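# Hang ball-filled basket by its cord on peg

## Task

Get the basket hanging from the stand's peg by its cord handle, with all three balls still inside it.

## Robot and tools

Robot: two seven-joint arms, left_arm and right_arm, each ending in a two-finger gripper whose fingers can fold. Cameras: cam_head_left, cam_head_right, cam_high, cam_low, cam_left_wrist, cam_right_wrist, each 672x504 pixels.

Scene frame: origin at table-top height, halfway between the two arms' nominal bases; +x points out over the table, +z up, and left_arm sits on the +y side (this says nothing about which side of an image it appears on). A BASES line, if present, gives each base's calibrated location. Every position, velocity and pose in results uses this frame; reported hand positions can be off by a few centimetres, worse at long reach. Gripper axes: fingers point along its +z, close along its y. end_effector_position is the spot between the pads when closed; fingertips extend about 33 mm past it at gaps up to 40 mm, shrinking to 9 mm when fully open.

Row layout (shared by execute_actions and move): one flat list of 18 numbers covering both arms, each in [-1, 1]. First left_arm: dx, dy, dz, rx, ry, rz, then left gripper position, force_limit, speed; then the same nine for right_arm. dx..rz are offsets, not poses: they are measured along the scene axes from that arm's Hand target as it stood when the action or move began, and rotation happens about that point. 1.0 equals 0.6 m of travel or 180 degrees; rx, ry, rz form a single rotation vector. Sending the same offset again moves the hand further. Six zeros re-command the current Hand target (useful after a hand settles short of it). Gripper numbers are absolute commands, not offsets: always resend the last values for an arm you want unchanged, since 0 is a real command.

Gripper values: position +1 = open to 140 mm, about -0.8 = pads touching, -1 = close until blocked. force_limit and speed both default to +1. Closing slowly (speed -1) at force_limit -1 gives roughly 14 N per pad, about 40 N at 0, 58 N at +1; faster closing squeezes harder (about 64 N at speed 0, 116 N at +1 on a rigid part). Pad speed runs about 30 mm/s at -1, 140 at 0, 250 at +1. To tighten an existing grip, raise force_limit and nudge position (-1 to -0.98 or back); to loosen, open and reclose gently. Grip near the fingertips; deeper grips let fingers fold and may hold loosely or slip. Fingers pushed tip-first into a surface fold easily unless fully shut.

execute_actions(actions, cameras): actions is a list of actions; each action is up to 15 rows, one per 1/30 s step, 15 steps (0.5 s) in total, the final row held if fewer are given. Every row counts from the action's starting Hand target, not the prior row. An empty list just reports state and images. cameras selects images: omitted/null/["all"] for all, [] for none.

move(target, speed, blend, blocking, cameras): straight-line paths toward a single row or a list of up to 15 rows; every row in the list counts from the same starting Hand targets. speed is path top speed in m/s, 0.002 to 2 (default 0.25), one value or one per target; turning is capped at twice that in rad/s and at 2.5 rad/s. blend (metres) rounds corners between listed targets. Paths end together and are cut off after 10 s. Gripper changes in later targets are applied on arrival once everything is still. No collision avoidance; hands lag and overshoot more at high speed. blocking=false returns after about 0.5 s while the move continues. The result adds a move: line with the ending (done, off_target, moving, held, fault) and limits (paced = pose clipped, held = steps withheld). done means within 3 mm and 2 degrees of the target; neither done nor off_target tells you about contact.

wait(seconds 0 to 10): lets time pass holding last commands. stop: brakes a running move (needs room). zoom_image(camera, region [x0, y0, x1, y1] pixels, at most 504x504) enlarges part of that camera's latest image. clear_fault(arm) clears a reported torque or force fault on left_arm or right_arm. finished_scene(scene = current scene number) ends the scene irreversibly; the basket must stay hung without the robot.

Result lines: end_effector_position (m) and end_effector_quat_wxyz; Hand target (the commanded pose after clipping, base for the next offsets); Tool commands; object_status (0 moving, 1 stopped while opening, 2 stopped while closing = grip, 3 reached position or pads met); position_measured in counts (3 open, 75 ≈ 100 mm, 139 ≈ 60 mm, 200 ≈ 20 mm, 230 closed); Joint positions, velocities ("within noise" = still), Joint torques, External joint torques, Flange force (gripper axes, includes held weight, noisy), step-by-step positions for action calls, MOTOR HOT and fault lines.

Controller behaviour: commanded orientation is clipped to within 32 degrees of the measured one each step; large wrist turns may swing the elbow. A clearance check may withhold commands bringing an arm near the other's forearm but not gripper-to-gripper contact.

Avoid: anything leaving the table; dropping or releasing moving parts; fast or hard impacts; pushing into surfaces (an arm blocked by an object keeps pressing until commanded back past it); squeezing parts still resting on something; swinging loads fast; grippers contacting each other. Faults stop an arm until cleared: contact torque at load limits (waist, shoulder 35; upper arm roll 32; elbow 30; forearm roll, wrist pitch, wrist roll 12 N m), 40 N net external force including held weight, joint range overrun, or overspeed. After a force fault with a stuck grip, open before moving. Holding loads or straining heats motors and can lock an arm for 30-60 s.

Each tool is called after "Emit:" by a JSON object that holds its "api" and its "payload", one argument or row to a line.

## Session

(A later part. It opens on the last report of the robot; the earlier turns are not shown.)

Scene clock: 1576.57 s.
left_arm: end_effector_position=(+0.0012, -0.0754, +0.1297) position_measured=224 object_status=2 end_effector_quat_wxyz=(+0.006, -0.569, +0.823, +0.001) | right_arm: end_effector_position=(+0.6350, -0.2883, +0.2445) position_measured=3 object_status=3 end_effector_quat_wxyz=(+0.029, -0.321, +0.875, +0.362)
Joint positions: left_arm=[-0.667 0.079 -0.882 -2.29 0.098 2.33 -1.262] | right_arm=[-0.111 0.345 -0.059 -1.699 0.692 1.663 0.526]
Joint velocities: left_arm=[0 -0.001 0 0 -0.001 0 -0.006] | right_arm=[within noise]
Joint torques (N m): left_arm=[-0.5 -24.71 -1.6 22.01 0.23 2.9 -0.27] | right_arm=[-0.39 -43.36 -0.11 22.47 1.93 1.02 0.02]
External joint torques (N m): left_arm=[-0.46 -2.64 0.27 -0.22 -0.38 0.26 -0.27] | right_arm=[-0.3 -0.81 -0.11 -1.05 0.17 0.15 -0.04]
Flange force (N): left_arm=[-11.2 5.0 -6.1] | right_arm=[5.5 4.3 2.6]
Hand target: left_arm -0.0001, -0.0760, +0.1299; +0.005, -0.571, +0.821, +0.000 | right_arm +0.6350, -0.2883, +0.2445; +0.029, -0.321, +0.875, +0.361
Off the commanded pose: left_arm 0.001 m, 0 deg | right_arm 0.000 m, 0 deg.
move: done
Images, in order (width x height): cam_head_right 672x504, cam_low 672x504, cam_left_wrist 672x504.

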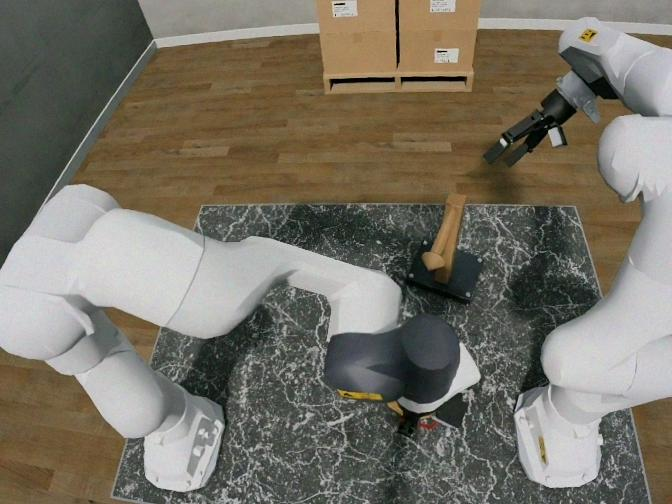

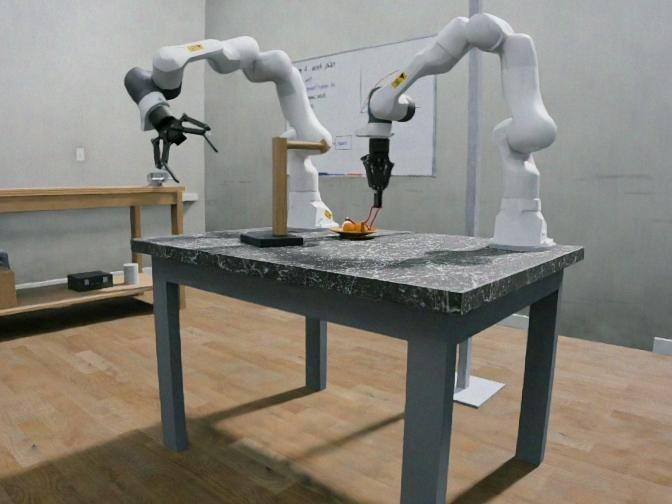

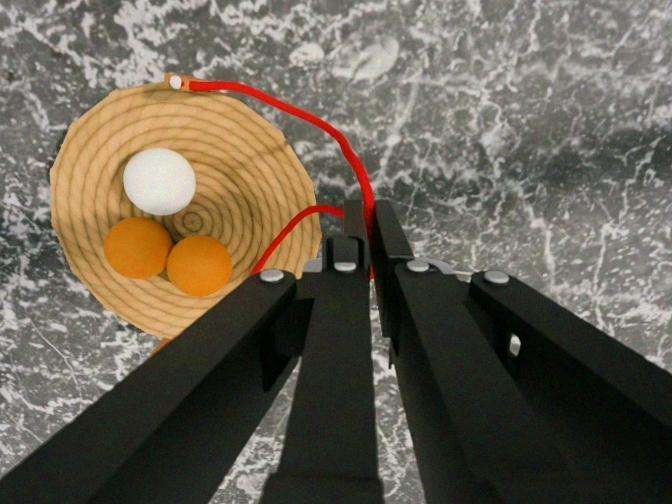

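Emit:
{"api": "move", "payload": {
  "target": [
    [-0.0833, 0.0067, -0.1, 0, 0, 0, -1, -0.5, -1, 0, 0, 0, 0, 0, 0, 1, 1, 1],
    [-0.0833, 0.0067, -0.1465, 0, 0, 0, -1, -0.5, -1, 0, 0, 0, 0, 0, 0, 1, 1, 1]
  ],
  "speed": [0.1, 0.05],
  "cameras": ["cam_left_wrist"]
}}

Scene clock: 1592.67 s.
left_arm: end_effector_position=(-0.0499, -0.0709, +0.0419) position_measured=224 object_status=2 end_effector_quat_wxyz=(+0.006, -0.570, +0.822, +0.002) | right_arm: end_effector_position=(+0.6350, -0.2883, +0.2445) position_measured=3 object_status=3 end_effector_quat_wxyz=(+0.029, -0.321, +0.875, +0.362)
Joint positions: left_arm=[-0.883 0.299 -0.74 -2.331 0.358 2.514 -1.547] | right_arm=[-0.111 0.345 -0.059 -1.699 0.692 1.663 0.526]
Joint velocities: left_arm=[-0.002 0.001 0.001 0.001 0 -0.001 -0.006] | right_arm=[within noise]
Joint torques (N m): left_arm=[-0.51 -30.9 -5.15 19.31 0.85 2.9 -0.25] | right_arm=[-0.4 -43.41 -0.1 22.47 1.91 1.03 0.03]
External joint torques (N m): left_arm=[-0.55 -2.15 0.73 0.11 0.35 0.28 -0.24] | right_arm=[-0.54 -0.65 -0.3 -1.14 0.14 0.16 -0.02]
Flange force (N): left_arm=[-2.8 1.7 -1.0] | right_arm=[5.7 4.0 2.5]
Hand target: left_arm -0.0501, -0.0719, +0.0420; +0.005, -0.571, +0.821, +0.000 | right_arm +0.6350, -0.2883, +0.2445; +0.029, -0.321, +0.875, +0.361
Off the commanded pose: left_arm 0.001 m, 0 deg | right_arm 0.000 m, 0 deg.
move: done
Images, in order (width x height): cam_left_wrist 672x504.

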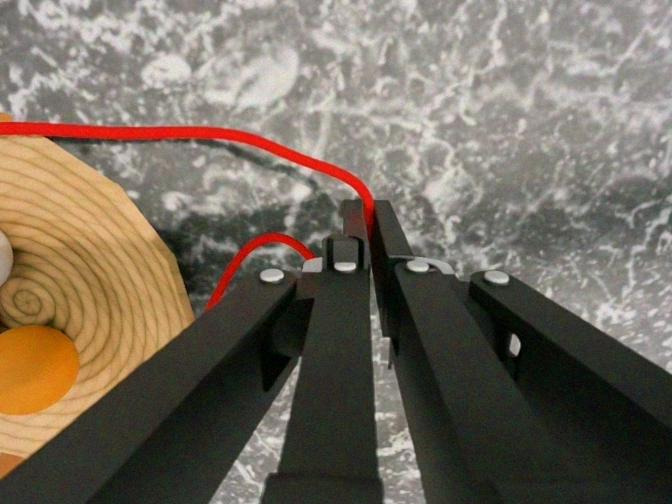

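Emit:
{"api": "move", "payload": {
  "target": [
    [0, 0, 0, 0, 0, 0, -0.2, -0.5, -1, 0, 0, 0, 0, 0, 0, 1, 1, 1],
    [0, 0, 0.2, 0, 0, 0, -0.2, -0.5, -1, 0, 0, 0, 0, 0, 0, 1, 1, 1]
  ],
  "speed": [0.05, 0.1],
  "cameras": ["cam_left_wrist"]
}}

Emit:
{"api": "zoom_image", "payload": {
  "camera": "cam_left_wrist",
  "region": [50, 0, 500, 350]
}}

Scene clock: 1608.67 s.
left_arm: end_effector_position=(-0.0507, -0.0726, +0.1615) position_measured=154 object_status=3 end_effector_quat_wxyz=(+0.005, -0.572, +0.820, -0.001) | right_arm: end_effector_position=(+0.6350, -0.2883, +0.2445) position_measured=3 object_status=3 end_effector_quat_wxyz=(+0.029, -0.321, +0.875, +0.362)
Joint positions: left_arm=[-0.776 -0.01 -0.869 -2.27 0.003 2.26 -1.301] | right_arm=[-0.111 0.345 -0.059 -1.699 0.692 1.663 0.526]
Joint velocities: left_arm=[0 0.001 -0.001 0 0.001 -0.001 0.005] | right_arm=[within noise]
Joint torques (N m): left_arm=[0.25 -22.98 1.07 23.01 0.28 2.45 0.17] | right_arm=[-0.39 -43.39 -0.11 22.48 1.91 1.03 0.04]
External joint torques (N m): left_arm=[0.27 -2.62 0.87 0.02 -0.38 -0.2 0.17] | right_arm=[-0.51 -0.69 -0.29 -1.08 0.14 0.17 -0.01]
Flange force (N): left_arm=[-13.4 2.2 -7.7] | right_arm=[5.5 4.0 2.4]
Hand target: left_arm -0.0501, -0.0719, +0.1620; +0.005, -0.571, +0.821, +0.000 | right_arm +0.6350, -0.2883, +0.2445; +0.029, -0.321, +0.875, +0.361
Off the commanded pose: left_arm 0.001 m, 0 deg | right_arm 0.000 m, 0 deg.
move: done
Images, in order (width x height): cam_left_wrist 672x504.

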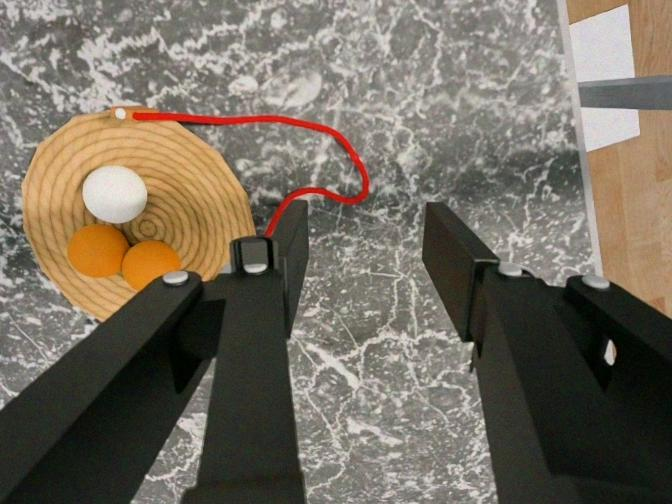

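Scaled by 1.120 from the camera's 672x504 image, which has a finer 960x720 frame.

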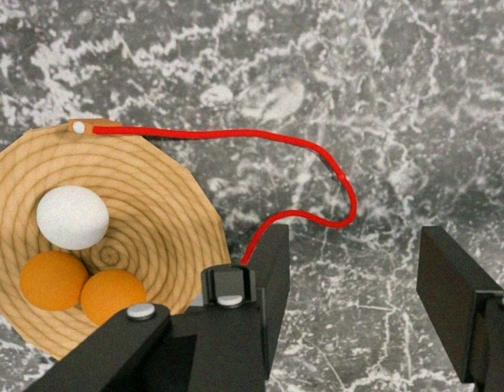

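Emit:
{"api": "move", "payload": {
  "target": [-0.0037, 0.033, -0.1177, 0.0433, -0.156, -0.5945, -0.38, -0.5, -0.5, 0, 0, 0, 0, 0, 0, 1, 1, 1],
  "speed": 0.25,
  "cameras": ["cam_left_wrist", "cam_low"]
}}

Emit:
{"api": "zoom_image", "payload": {
  "camera": "cam_left_wrist",
  "region": [180, 50, 560, 330]
}}

Scene clock: 1712.07 s.
left_arm: end_effector_position=(-0.0527, -0.0520, +0.0912) position_measured=177 object_status=3 end_effector_quat_wxyz=(+0.207, +0.326, +0.919, -0.075) | right_arm: end_effector_position=(+0.6350, -0.2883, +0.2445) position_measured=3 object_status=3 end_effector_quat_wxyz=(+0.029, -0.321, +0.875, +0.362)
Joint positions: left_arm=[-0.815 -0.014 -0.966 -2.563 0.832 2.614 -0.255] | right_arm=[-0.111 0.345 -0.059 -1.699 0.692 1.663 0.526]
Joint velocities: left_arm=[0 0 0.001 0 0 0 0.007] | right_arm=[within noise]
Joint torques (N m): left_arm=[0.23 -17.75 1.14 19.51 -0.09 2.29 0.16] | right_arm=[-0.44 -43.39 -0.13 22.49 1.91 1.03 0]
External joint torques (N m): left_arm=[0.24 -2.4 0.84 -0.27 0.04 0.21 0.17] | right_arm=[-0.36 -0.9 -0.14 -0.97 0.16 0.17 -0.06]
Flange force (N): left_arm=[0.0 0.0 0.0] | right_arm=[5.4 4.3 2.4]
Hand target: left_arm -0.0523, -0.0521, +0.0914; +0.207, +0.329, +0.918, -0.076 | right_arm +0.6350, -0.2883, +0.2445; +0.029, -0.321, +0.875, +0.361
Off the commanded pose: left_arm 0.000 m, 0 deg | right_arm 0.000 m, 0 deg.
move: done
Images, in order (width x height): cam_low 672x504, cam_left_wrist 672x504.

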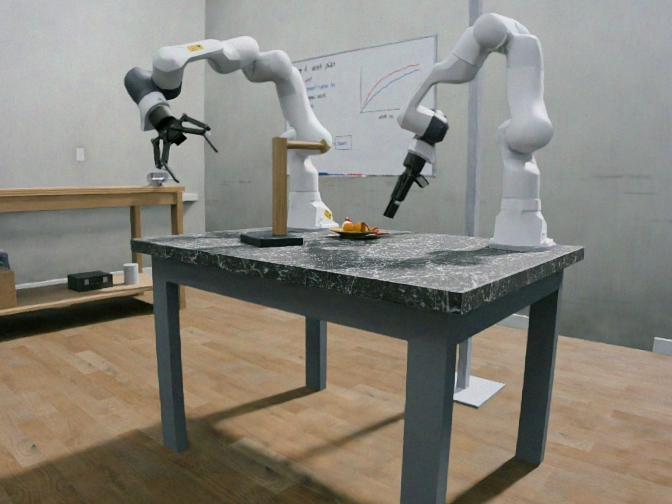

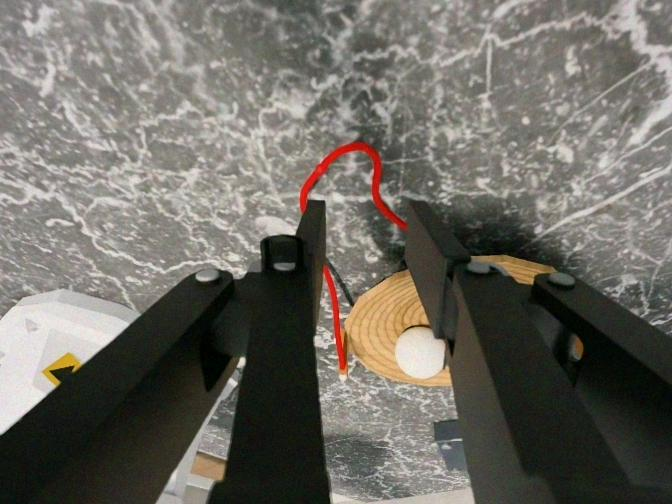

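Scaled by 1.326 from the camera's 672x504 image, which has a finer 960x720 frame.

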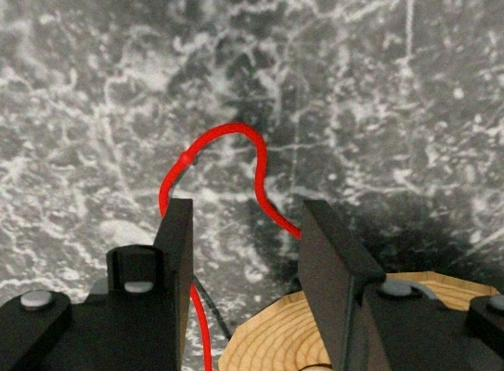

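Emit:
{"api": "move", "payload": {
  "target": [0.0252, 0.0012, -0.0605, 0, 0, 0, -0.38, -0.5, -0.5, 0, 0, 0, 0, 0, 0, 1, 1, 1],
  "speed": 0.1,
  "cameras": ["cam_left_wrist", "cam_low"]
}}

Emit:
{"api": "zoom_image", "payload": {
  "camera": "cam_left_wrist",
  "region": [230, 80, 530, 310]
}}

Scene clock: 1748.77 s.
left_arm: end_effector_position=(-0.0379, -0.0510, +0.0550) position_measured=177 object_status=3 end_effector_quat_wxyz=(+0.205, +0.330, +0.918, -0.076) | right_arm: end_effector_position=(+0.6350, -0.2883, +0.2445) position_measured=3 object_status=3 end_effector_quat_wxyz=(+0.029, -0.321, +0.875, +0.362)
Joint positions: left_arm=[-0.83 0.136 -0.891 -2.546 1.111 2.605 -0.436] | right_arm=[-0.111 0.345 -0.059 -1.699 0.692 1.663 0.526]
Joint velocities: left_arm=[0 0 0.001 0.001 0.002 -0.001 -0.007] | right_arm=[within noise]
Joint torques (N m): left_arm=[-0.54 -20.64 -2.06 18.6 0.28 1.68 -0.22] | right_arm=[-0.39 -43.36 -0.15 22.47 1.91 1.03 0.04]
External joint torques (N m): left_arm=[-0.38 -1.24 1.03 0.41 0.41 -0.24 -0.2] | right_arm=[-0.44 -0.76 -0.28 -1.06 0.15 0.16 -0.01]
Flange force (N): left_arm=[0.6 0.9 1.6] | right_arm=[5.5 4.1 2.4]
Hand target: left_arm -0.0372, -0.0514, +0.0551; +0.207, +0.329, +0.918, -0.076 | right_arm +0.6350, -0.2883, +0.2445; +0.029, -0.321, +0.875, +0.361
Off the commanded pose: left_arm 0.001 m, 0 deg | right_arm 0.000 m, 0 deg.
move: done
Images, in order (width x height): cam_low 672x504, cam_left_wrist 672x504.

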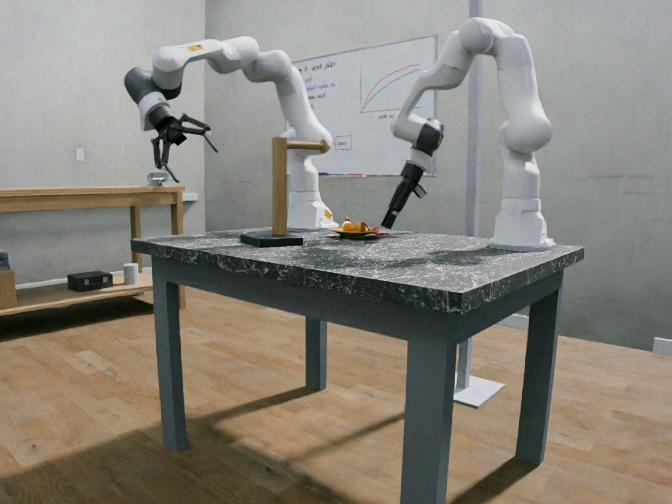

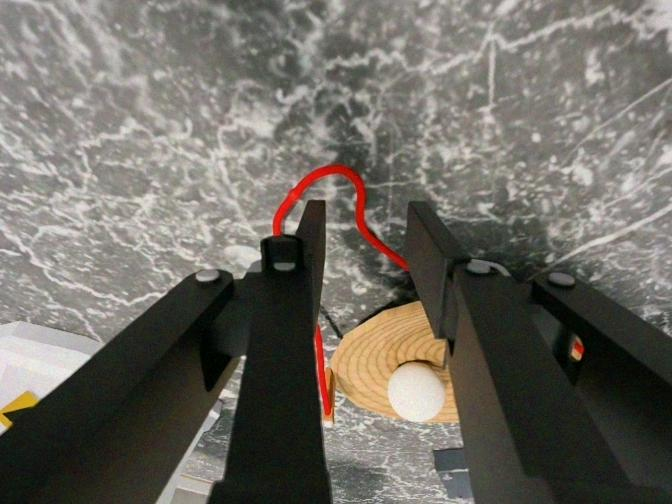

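Scaled by 1.680 from the camera's 672x504 image, which has a finer 960x720 frame.

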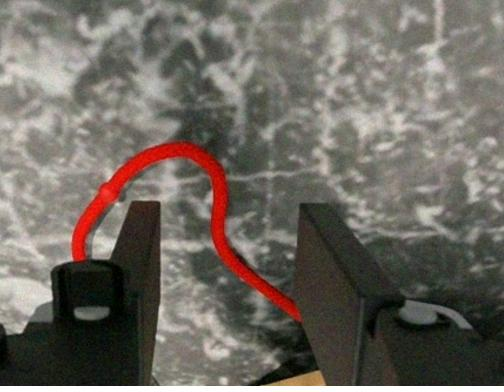

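Emit:
{"api": "move", "payload": {
  "target": [0.0165, -0.0155, -0.0292, 0, 0, 0, -0.38, -0.5, -0.5, 0, 0, 0, 0, 0, 0, 1, 1, 1],
  "speed": 0.04,
  "cameras": ["cam_left_wrist", "cam_low"]
}}

Emit:
{"api": "zoom_image", "payload": {
  "camera": "cam_left_wrist",
  "region": [230, 80, 530, 310]
}}

Emit:
{"api": "zoom_image", "payload": {
  "camera": "cam_low",
  "region": [340, 170, 430, 250]
}}

Scene clock: 1769.43 s.
left_arm: end_effector_position=(-0.0281, -0.0602, +0.0376) position_measured=177 object_status=3 end_effector_quat_wxyz=(+0.205, +0.330, +0.918, -0.076) | right_arm: end_effector_position=(+0.6350, -0.2883, +0.2445) position_measured=3 object_status=3 end_effector_quat_wxyz=(+0.029, -0.321, +0.875, +0.362)
Joint positions: left_arm=[-0.858 0.227 -0.83 -2.505 1.231 2.582 -0.501] | right_arm=[-0.111 0.345 -0.059 -1.699 0.692 1.663 0.526]
Joint velocities: left_arm=[0 -0.001 0 0 0 -0.001 -0.005] | right_arm=[within noise]
Joint torques (N m): left_arm=[-0.6 -23.65 -3.97 17.92 0.35 1.59 -0.12] | right_arm=[-0.39 -43.38 -0.11 22.46 1.91 1.03 0.03]
External joint torques (N m): left_arm=[-0.62 -1 0.78 0.28 0.44 -0.25 -0.11] | right_arm=[-0.44 -0.8 -0.23 -1.05 0.15 0.16 -0.03]
Flange force (N): left_arm=[1.1 0.4 1.9] | right_arm=[5.6 4.2 2.4]
Hand target: left_arm -0.0273, -0.0607, +0.0376; +0.207, +0.329, +0.918, -0.076 | right_arm +0.6350, -0.2883, +0.2445; +0.029, -0.321, +0.875, +0.361
Off the commanded pose: left_arm 0.001 m, 0 deg | right_arm 0.000 m, 0 deg.
move: done
Images, in order (width x height): cam_low 672x504, cam_left_wrist 672x504.

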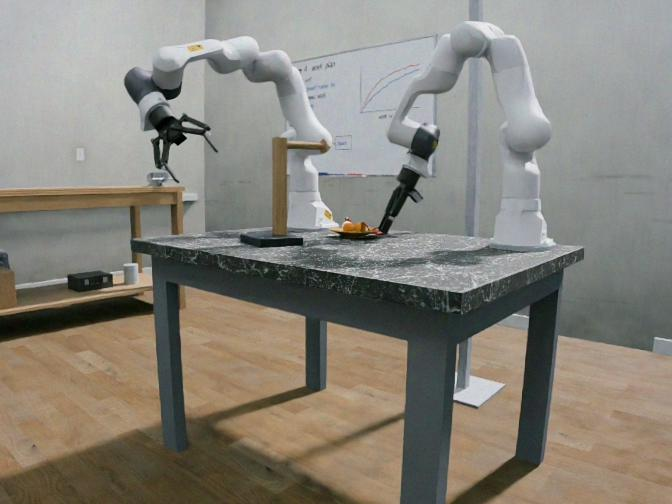

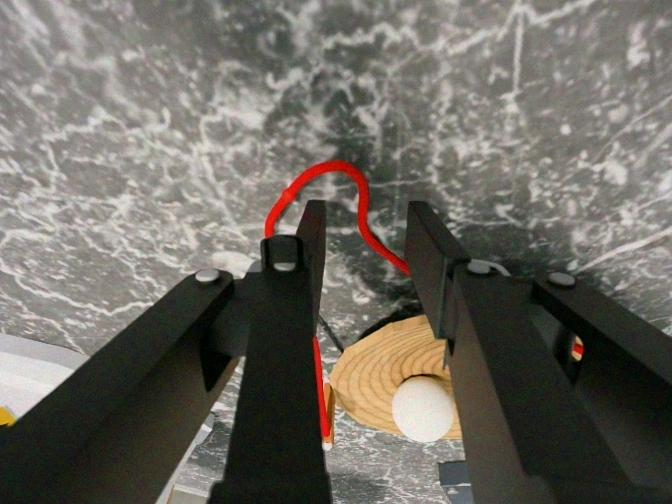

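Scaled by 1.680 from the camera's 672x504 image, which has a finer 960x720 frame.

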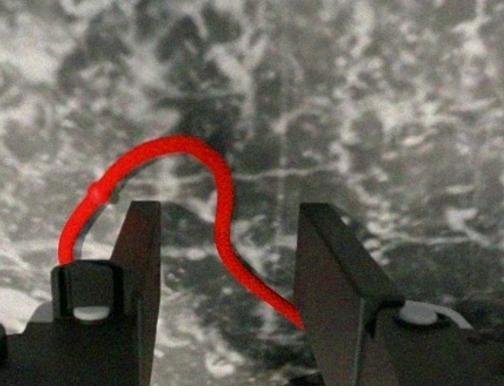

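Scaled by 5.600 from the camera's 672x504 image, which has a finer 960x720 frame.

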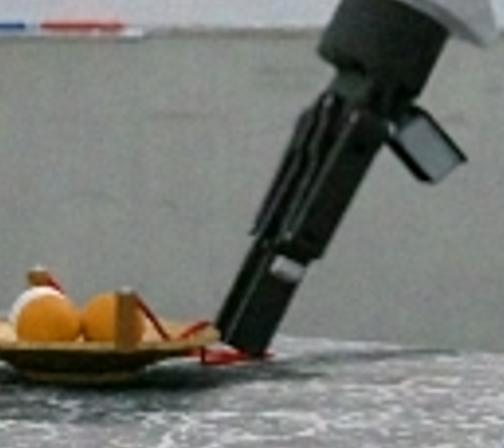

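Emit:
{"api": "move", "payload": {
  "target": [0, 0, 0, 0, 0, 0, -1, -0.05, -1, 0, 0, 0, 0, 0, 0, 1, 1, 1],
  "speed": 0.04,
  "cameras": ["cam_left_wrist"]
}}

Emit:
{"api": "zoom_image", "payload": {
  "camera": "cam_left_wrist",
  "region": [230, 80, 530, 310]
}}

Scene clock: 1783.50 s.
left_arm: end_effector_position=(-0.0279, -0.0603, +0.0375) position_measured=232 object_status=0 end_effector_quat_wxyz=(+0.206, +0.330, +0.918, -0.076) | right_arm: end_effector_position=(+0.6350, -0.2883, +0.2445) position_measured=3 object_status=3 end_effector_quat_wxyz=(+0.029, -0.321, +0.875, +0.362)
Joint positions: left_arm=[-0.86 0.227 -0.829 -2.505 1.231 2.581 -0.504] | right_arm=[-0.111 0.345 -0.059 -1.699 0.692 1.663 0.526]
Joint velocities: within noise
Joint torques (N m): left_arm=[-0.55 -23.93 -4.04 17.67 0.27 1.73 -0.21] | right_arm=[-0.38 -43.36 -0.09 22.47 1.92 1.04 0.04]
External joint torques (N m): left_arm=[-0.59 -1.31 0.67 0.07 0.36 -0.11 -0.19] | right_arm=[-0.21 -0.63 -0.03 -1.12 0.16 0.16 -0.02]
Flange force (N): left_arm=[1.2 2.2 -0.3] | right_arm=[5.3 4.1 2.8]
Hand target: left_arm -0.0273, -0.0607, +0.0376; +0.207, +0.329, +0.918, -0.076 | right_arm +0.6350, -0.2883, +0.2445; +0.029, -0.321, +0.875, +0.361
Off the commanded pose: left_arm 0.001 m, 0 deg | right_arm 0.000 m, 0 deg.
move: done
Images, in order (width x height): cam_left_wrist 672x504.

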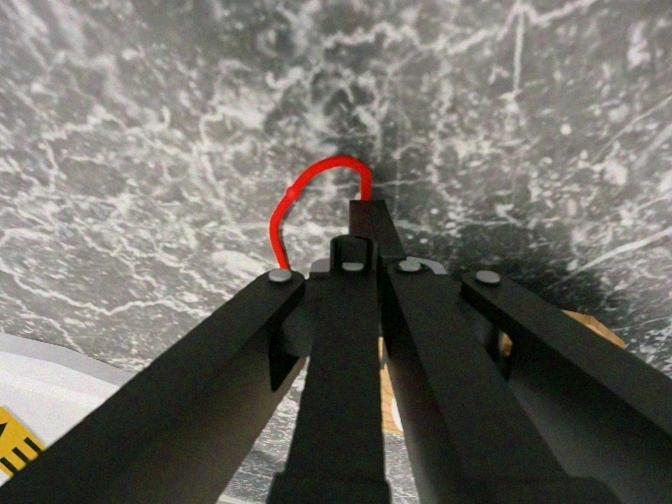

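Scaled by 1.680 from the camera's 672x504 image, which has a finer 960x720 frame.

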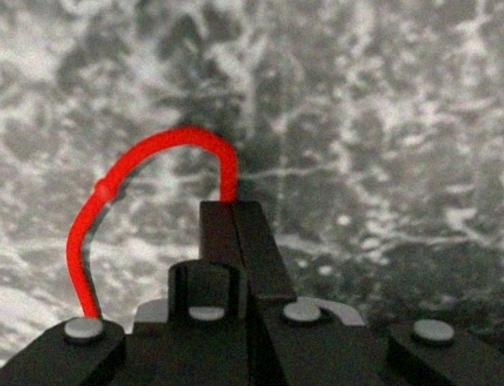

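Emit:
{"api": "move", "payload": {
  "target": [
    [0, 0, 0, 0, 0, 0, -0.45, -0.05, -0.5, 0, 0, 0, 0, 0, 0, 1, 1, 1],
    [0, 0, 0.05, 0, 0, 0, -0.45, -0.05, -0.5, 0, 0, 0, 0, 0, 0, 1, 1, 1],
    [0.0057, -0.0047, 0.0597, 0.0874, 0.1079, 0, -0.45, -0.05, -0.5, 0, 0, 0, 0, 0, 0, 1, 1, 1]
  ],
  "speed": [0.05, 0.1, 0.15],
  "cameras": ["cam_left_wrist"]
}}

Emit:
{"api": "zoom_image", "payload": {
  "camera": "cam_left_wrist",
  "region": [230, 80, 530, 310]
}}

Scene clock: 1835.97 s.
left_arm: end_effector_position=(-0.0246, -0.0636, +0.0732) position_measured=186 object_status=3 end_effector_quat_wxyz=(+0.002, +0.333, +0.943, -0.005) | right_arm: end_effector_position=(+0.6350, -0.2883, +0.2445) position_measured=3 object_status=3 end_effector_quat_wxyz=(+0.029, -0.321, +0.875, +0.362)
Joint positions: left_arm=[-0.396 0.317 -1.179 -2.368 0.47 2.449 0.317] | right_arm=[-0.111 0.345 -0.059 -1.699 0.692 1.663 0.526]
Joint velocities: left_arm=[-0.001 0.001 0.001 0.001 0 -0.002 0.006] | right_arm=[within noise]
Joint torques (N m): left_arm=[0.49 -19.08 -8.68 19.89 0.91 2.39 0.1] | right_arm=[-0.38 -43.41 -0.1 22.46 1.92 1.03 0.03]
External joint torques (N m): left_arm=[0.56 -0.84 -0.02 0.31 0.42 -0.2 0.1] | right_arm=[-0.43 -0.87 -0.22 -1.01 0.16 0.17 -0.02]
Flange force (N): left_arm=[0.6 3.0 -3.4] | right_arm=[5.5 4.3 2.4]
Hand target: left_arm -0.0239, -0.0635, +0.0734; +0.003, +0.336, +0.942, -0.004 | right_arm +0.6350, -0.2883, +0.2445; +0.029, -0.321, +0.875, +0.361
Off the commanded pose: left_arm 0.001 m, 0 deg | right_arm 0.000 m, 0 deg.
move: done
Images, in order (width x height): cam_left_wrist 672x504.

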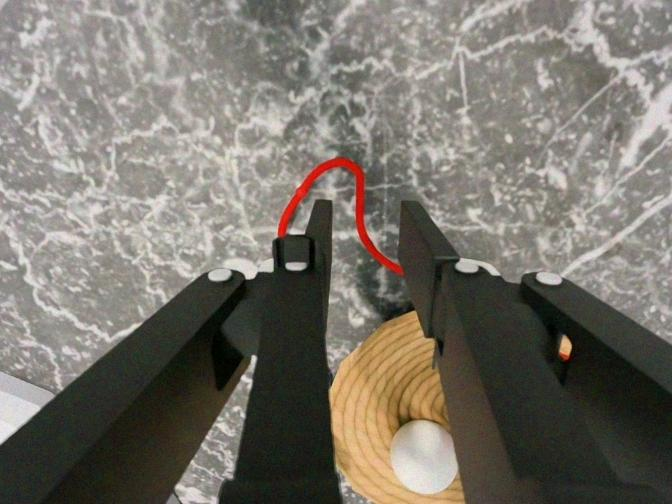

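Scaled by 1.680 from the camera's 672x504 image, which has a finer 960x720 frame.

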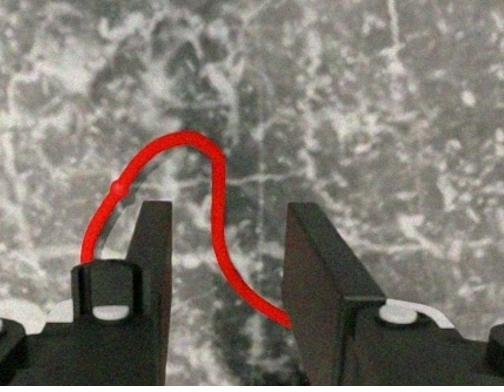

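Emit:
{"api": "move", "payload": {
  "target": [0, 0, -0.0648, 0, 0, 0, -0.45, -0.05, -0.5, 0, 0, 0, 0, 0, 0, 1, 1, 1],
  "speed": 0.05,
  "cameras": ["cam_left_wrist"]
}}

Emit:
{"api": "zoom_image", "payload": {
  "camera": "cam_left_wrist",
  "region": [230, 80, 530, 310]
}}

Scene clock: 1853.17 s.
left_arm: end_effector_position=(-0.0240, -0.0611, +0.0334) position_measured=186 object_status=3 end_effector_quat_wxyz=(+0.001, +0.338, +0.941, -0.001) | right_arm: end_effector_position=(+0.6350, -0.2883, +0.2445) position_measured=3 object_status=3 end_effector_quat_wxyz=(+0.029, -0.321, +0.875, +0.362)
Joint positions: left_arm=[-0.548 0.399 -1.003 -2.365 0.588 2.507 0.249] | right_arm=[-0.111 0.345 -0.059 -1.699 0.692 1.663 0.526]
Joint velocities: left_arm=[0 -0.001 0 0.001 0 0.002 -0.006] | right_arm=[within noise]
Joint torques (N m): left_arm=[-0.55 -26.29 -9.06 18.29 0.6 2.86 -0.12] | right_arm=[-0.37 -43.38 -0.11 22.46 1.91 1.04 0.02]
External joint torques (N m): left_arm=[-0.51 -2.58 0.77 0.41 0.16 0.3 -0.12] | right_arm=[-0.46 -0.98 -0.26 -0.96 0.16 0.18 -0.03]
Flange force (N): left_arm=[2.1 1.2 -0.4] | right_arm=[5.6 4.4 2.3]
Hand target: left_arm -0.0239, -0.0635, +0.0345; +0.003, +0.336, +0.942, -0.004 | right_arm +0.6350, -0.2883, +0.2445; +0.029, -0.321, +0.875, +0.361
Off the commanded pose: left_arm 0.003 m, 0 deg | right_arm 0.000 m, 0 deg.
move: done
Images, in order (width x height): cam_left_wrist 672x504.

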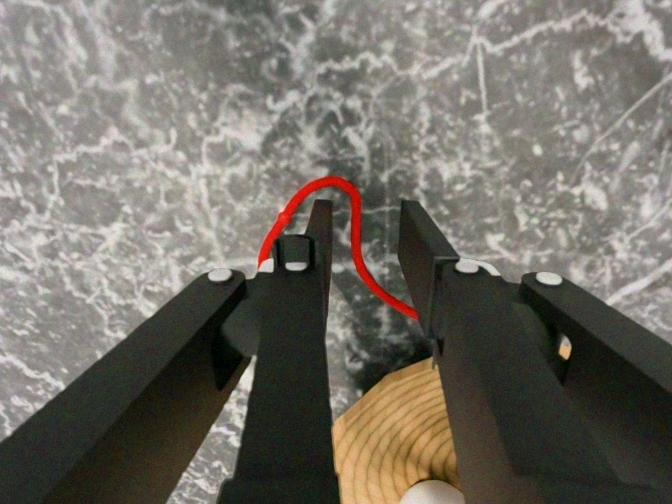

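Scaled by 1.680 from the camera's 672x504 image, which has a finer 960x720 frame.

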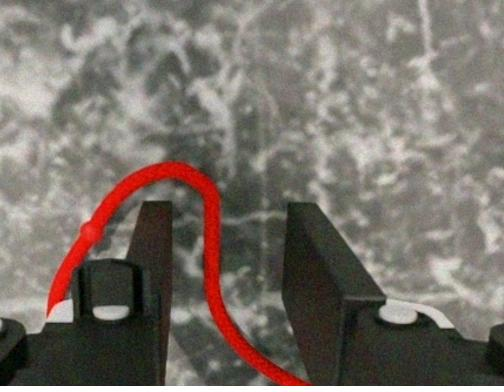

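Emit:
{"api": "move", "payload": {
  "target": [0, 0, 0, 0, 0, 0, -1, -0.05, -1, 0, 0, 0, 0, 0, 0, 1, 1, 1],
  "speed": 0.04,
  "cameras": ["cam_left_wrist"]
}}

Emit:
{"api": "zoom_image", "payload": {
  "camera": "cam_left_wrist",
  "region": [230, 80, 530, 310]
}}

Scene clock: 1864.50 s.
left_arm: end_effector_position=(-0.0241, -0.0615, +0.0335) position_measured=226 object_status=0 end_effector_quat_wxyz=(+0.001, +0.337, +0.941, -0.002) | right_arm: end_effector_position=(+0.6350, -0.2883, +0.2445) position_measured=3 object_status=3 end_effector_quat_wxyz=(+0.029, -0.321, +0.875, +0.362)
Joint positions: left_arm=[-0.548 0.399 -1.002 -2.365 0.588 2.508 0.247] | right_arm=[-0.111 0.345 -0.059 -1.699 0.692 1.663 0.526]
Joint velocities: within noise
Joint torques (N m): left_arm=[-0.53 -26.42 -9.02 18.11 0.55 2.76 -0.17] | right_arm=[-0.38 -43.38 -0.08 22.48 1.91 1.03 0.03]
External joint torques (N m): left_arm=[-0.5 -2.58 0.83 0.15 0.1 0.19 -0.17] | right_arm=[-0.4 -0.93 -0.18 -0.95 0.16 0.17 -0.02]
Flange force (N): left_arm=[2.6 1.7 -0.6] | right_arm=[5.4 4.4 2.3]
Hand target: left_arm -0.0239, -0.0635, +0.0345; +0.003, +0.336, +0.942, -0.004 | right_arm +0.6350, -0.2883, +0.2445; +0.029, -0.321, +0.875, +0.361
Off the commanded pose: left_arm 0.002 m, 0 deg | right_arm 0.000 m, 0 deg.
move: done
Images, in order (width x height): cam_left_wrist 672x504.

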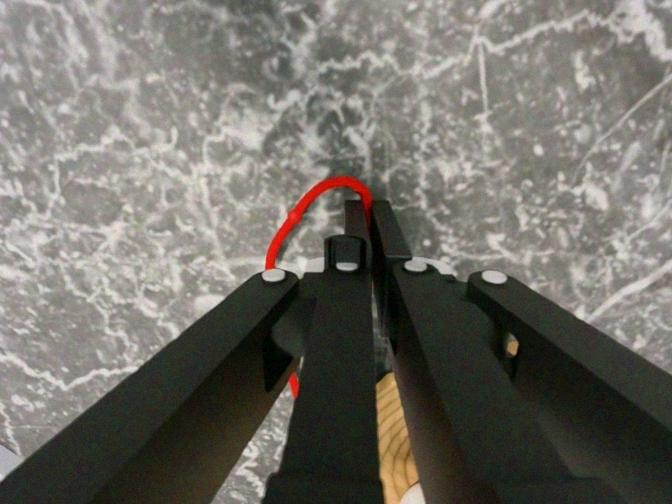

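Scaled by 1.680 from the camera's 672x504 image, which has a finer 960x720 frame.

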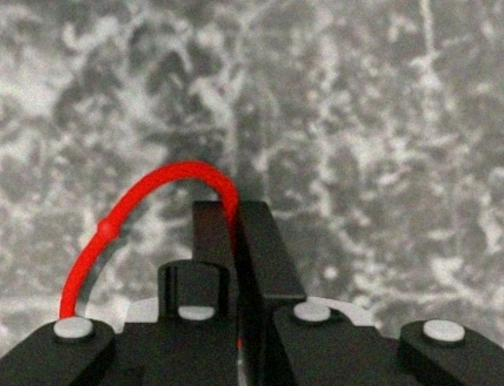

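Emit:
{"api": "move", "payload": {
  "target": [
    [0, 0, 0.11, 0, 0, 0, -1, -0.05, -1, 0, 0, 0, 0, 0, 0, 1, 1, 1],
    [0, 0, 0.11, 0, 0, 0, -0.98, 0.0, -1, 0, 0, 0, 0, 0, 0, 1, 1, 1]
  ],
  "speed": 0.08,
  "cameras": ["cam_left_wrist", "cam_low"]
}}

Emit:
{"api": "zoom_image", "payload": {
  "camera": "cam_left_wrist",
  "region": [180, 50, 560, 330]
}}

Scene clock: 1894.13 s.
left_arm: end_effector_position=(-0.0237, -0.0656, +0.1016) position_measured=228 object_status=2 end_effector_quat_wxyz=(+0.004, +0.335, +0.942, -0.007) | right_arm: end_effector_position=(+0.6350, -0.2883, +0.2445) position_measured=3 object_status=3 end_effector_quat_wxyz=(+0.029, -0.321, +0.875, +0.362)
Joint positions: left_arm=[-0.276 0.245 -1.312 -2.359 0.362 2.405 0.395] | right_arm=[-0.111 0.345 -0.059 -1.699 0.692 1.663 0.526]
Joint velocities: within noise
Joint torques (N m): left_arm=[0.5 -14.22 -7.07 20.38 0.53 2.41 0.26] | right_arm=[-0.41 -43.36 -0.07 22.47 1.92 1.04 0.02]
External joint torques (N m): left_arm=[0.49 -0.77 -0.09 -0.35 0.03 -0.16 0.26] | right_arm=[-0.5 -0.78 -0.24 -1.06 0.15 0.18 -0.03]
Flange force (N): left_arm=[0.0 0.0 0.0] | right_arm=[5.6 4.1 2.4]
Hand target: left_arm -0.0239, -0.0635, +0.1005; +0.003, +0.336, +0.942, -0.004 | right_arm +0.6350, -0.2883, +0.2445; +0.029, -0.321, +0.875, +0.361
Off the commanded pose: left_arm 0.002 m, 0 deg | right_arm 0.000 m, 0 deg.
move: done
Images, in order (width x height): cam_low 672x504, cam_left_wrist 672x504.

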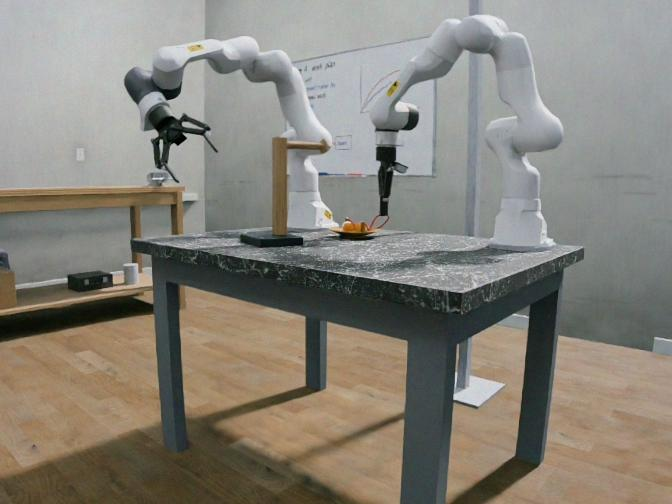

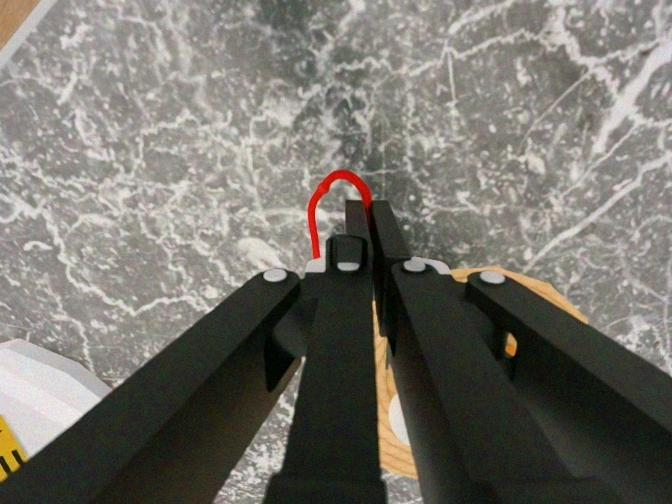

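Scaled by 1.326 from the camera's 672x504 image, which has a finer 960x720 frame.

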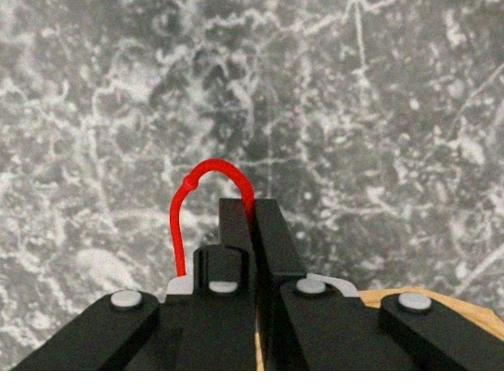

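Emit:
{"api": "move", "payload": {
  "target": [0.2248, -0.0525, 0.2242, 0, 0, 0.607, -0.98, 0.0, -1, 0, 0, 0, 0, 0, 0, 1, 1, 1],
  "speed": 0.15,
  "cameras": ["cam_left_wrist", "cam_low", "cam_high"]
}}

Emit:
{"api": "zoom_image", "payload": {
  "camera": "cam_low",
  "region": [280, 120, 430, 260]
}}

Scene clock: 1916.43 s.
left_arm: end_effector_position=(+0.1113, -0.0954, +0.2348) position_measured=228 object_status=2 end_effector_quat_wxyz=(+0.004, -0.572, +0.820, -0.001) | right_arm: end_effector_position=(+0.6350, -0.2883, +0.2445) position_measured=3 object_status=3 end_effector_quat_wxyz=(+0.029, -0.321, +0.875, +0.362)
Joint positions: left_arm=[-0.081 0.023 -1.269 -2.054 0.033 2.06 -1.021] | right_arm=[-0.111 0.345 -0.059 -1.699 0.692 1.663 0.526]
Joint velocities: left_arm=[0.001 0.002 0.001 0.001 0 -0.001 -0.006] | right_arm=[within noise]
Joint torques (N m): left_arm=[-0.55 -11.83 -0.29 24.81 1.16 2.47 -0.19] | right_arm=[-0.36 -43.36 -0.11 22.48 1.92 1.04 0.03]
External joint torques (N m): left_arm=[-0.52 -0.6 0.43 0.35 0.43 -0.19 -0.18] | right_arm=[-0.42 -0.75 -0.23 -1.04 0.16 0.18 -0.02]
Flange force (N): left_arm=[0.0 0.0 0.0] | right_arm=[5.4 4.1 2.4]
Hand target: left_arm +0.1110, -0.0950, +0.2350; +0.005, -0.573, +0.819, +0.000 | right_arm +0.6350, -0.2883, +0.2445; +0.029, -0.321, +0.875, +0.361
Off the commanded pose: left_arm 0.000 m, 0 deg | right_arm 0.000 m, 0 deg.
move: done
Images, in order (width x height): cam_high 672x504, cam_low 672x504, cam_left_wrist 672x504.

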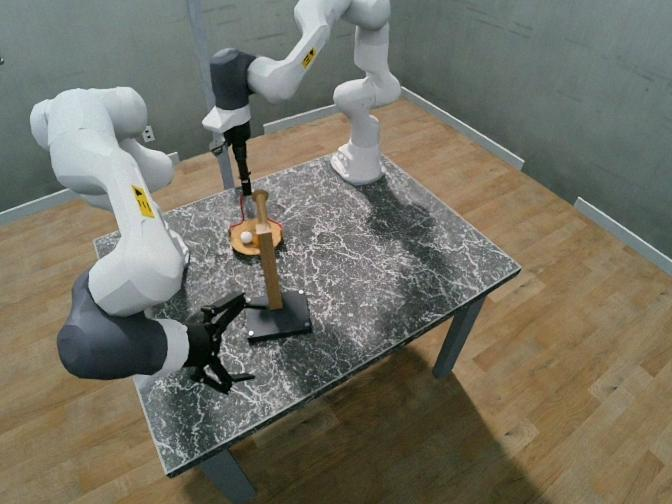

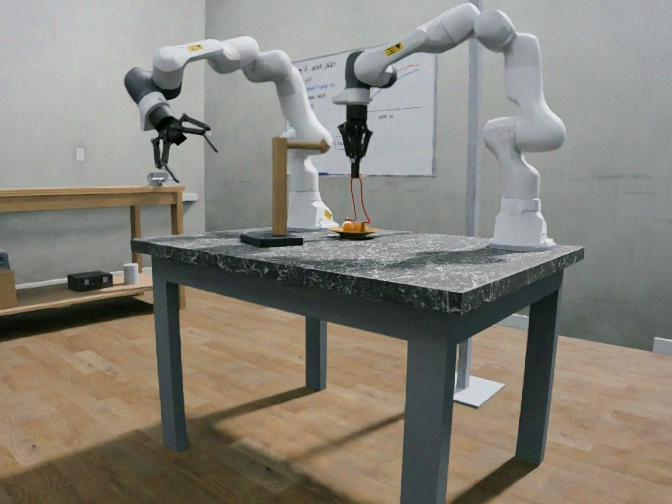

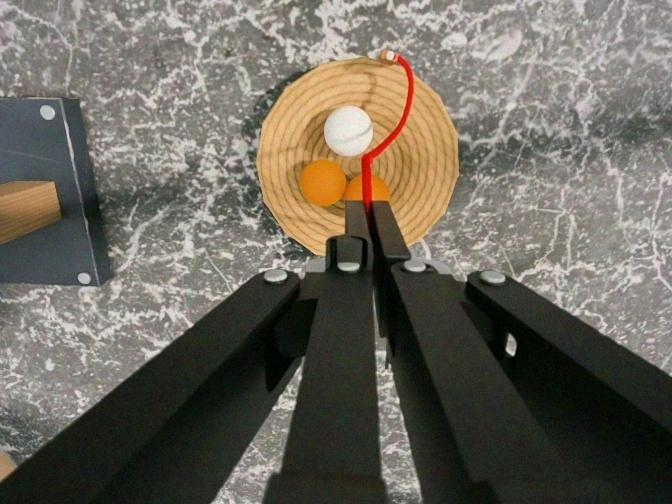

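Scaled by 3.360 from the camera's 672x504 image, which has a finer 960x720 frame.

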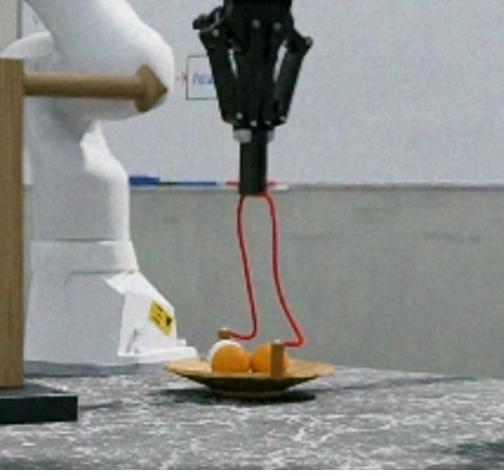

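Emit:
{"api": "move", "payload": {
  "target": [
    [-0.0142, -0.0143, 0.04, 0, 0, 0, -0.98, 0.0, -1, 0, 0, 0, 0, 0, 0, 1, 1, 1],
    [-0.0142, -0.0143, 0.0833, 0, 0, 0, -0.98, 0.0, -1, 0, 0, 0, 0, 0, 0, 1, 1, 1]
  ],
  "speed": [0.05, 0.02],
  "cameras": ["cam_left_wrist", "cam_low", "cam_high"]
}}

Emit:
{"api": "zoom_image", "payload": {
  "camera": "cam_low",
  "region": [280, 120, 430, 260]
}}

Scene clock: 1929.23 s.
left_arm: end_effector_position=(+0.1023, -0.1043, +0.2842) position_measured=228 object_status=2 end_effector_quat_wxyz=(+0.005, -0.574, +0.819, -0.001) | right_arm: end_effector_position=(+0.6350, -0.2883, +0.2445) position_measured=3 object_status=3 end_effector_quat_wxyz=(+0.029, -0.321, +0.875, +0.362)
Joint positions: left_arm=[-0.089 -0.012 -1.271 -1.937 -0.001 1.932 -1.02] | right_arm=[-0.111 0.345 -0.059 -1.699 0.692 1.663 0.526]
Joint velocities: left_arm=[0 0 0 0.002 -0.002 -0.003 0.007] | right_arm=[within noise]
Joint torques (N m): left_arm=[0.38 -12.46 1.23 25.28 0.43 2.44 0.11] | right_arm=[-0.41 -43.38 -0.13 22.5 1.92 1.03 0.03]
External joint torques (N m): left_arm=[0.31 -2.28 0.78 0.45 -0.35 -0.21 0.11] | right_arm=[-0.47 -0.76 -0.27 -1.01 0.16 0.17 -0.02]
Flange force (N): left_arm=[0.0 0.0 0.0] | right_arm=[5.4 4.0 2.3]
Hand target: left_arm +0.1025, -0.1036, +0.2850; +0.005, -0.573, +0.819, +0.000 | right_arm +0.6350, -0.2883, +0.2445; +0.029, -0.321, +0.875, +0.361
Off the commanded pose: left_arm 0.001 m, 0 deg | right_arm 0.000 m, 0 deg.
move: done
Images, in order (width x height): cam_high 672x504, cam_low 672x504, cam_left_wrist 672x504.

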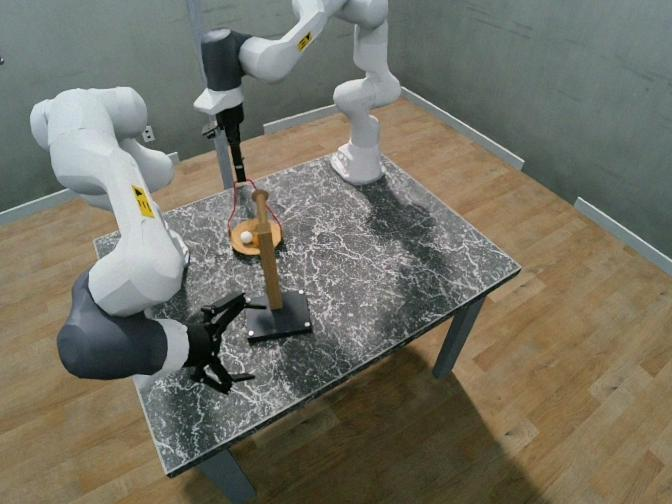

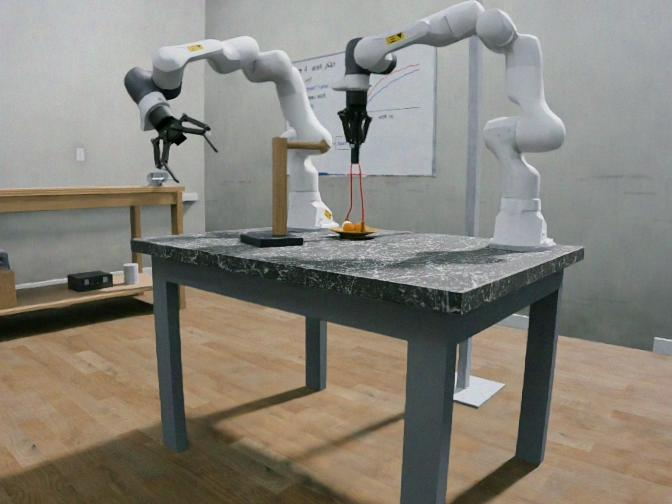

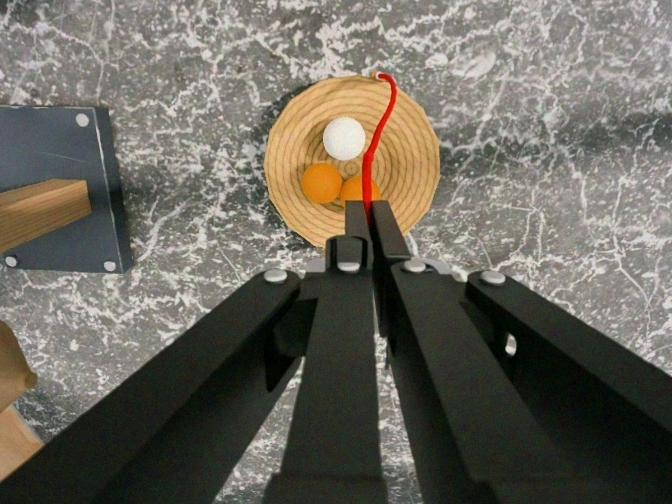

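Scaled by 3.360 from the camera's 672x504 image, which has a finer 960x720 frame.

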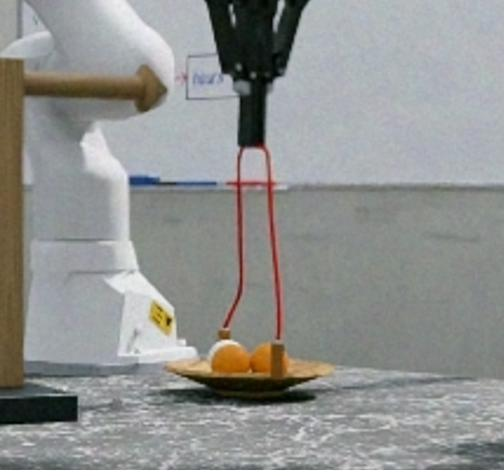

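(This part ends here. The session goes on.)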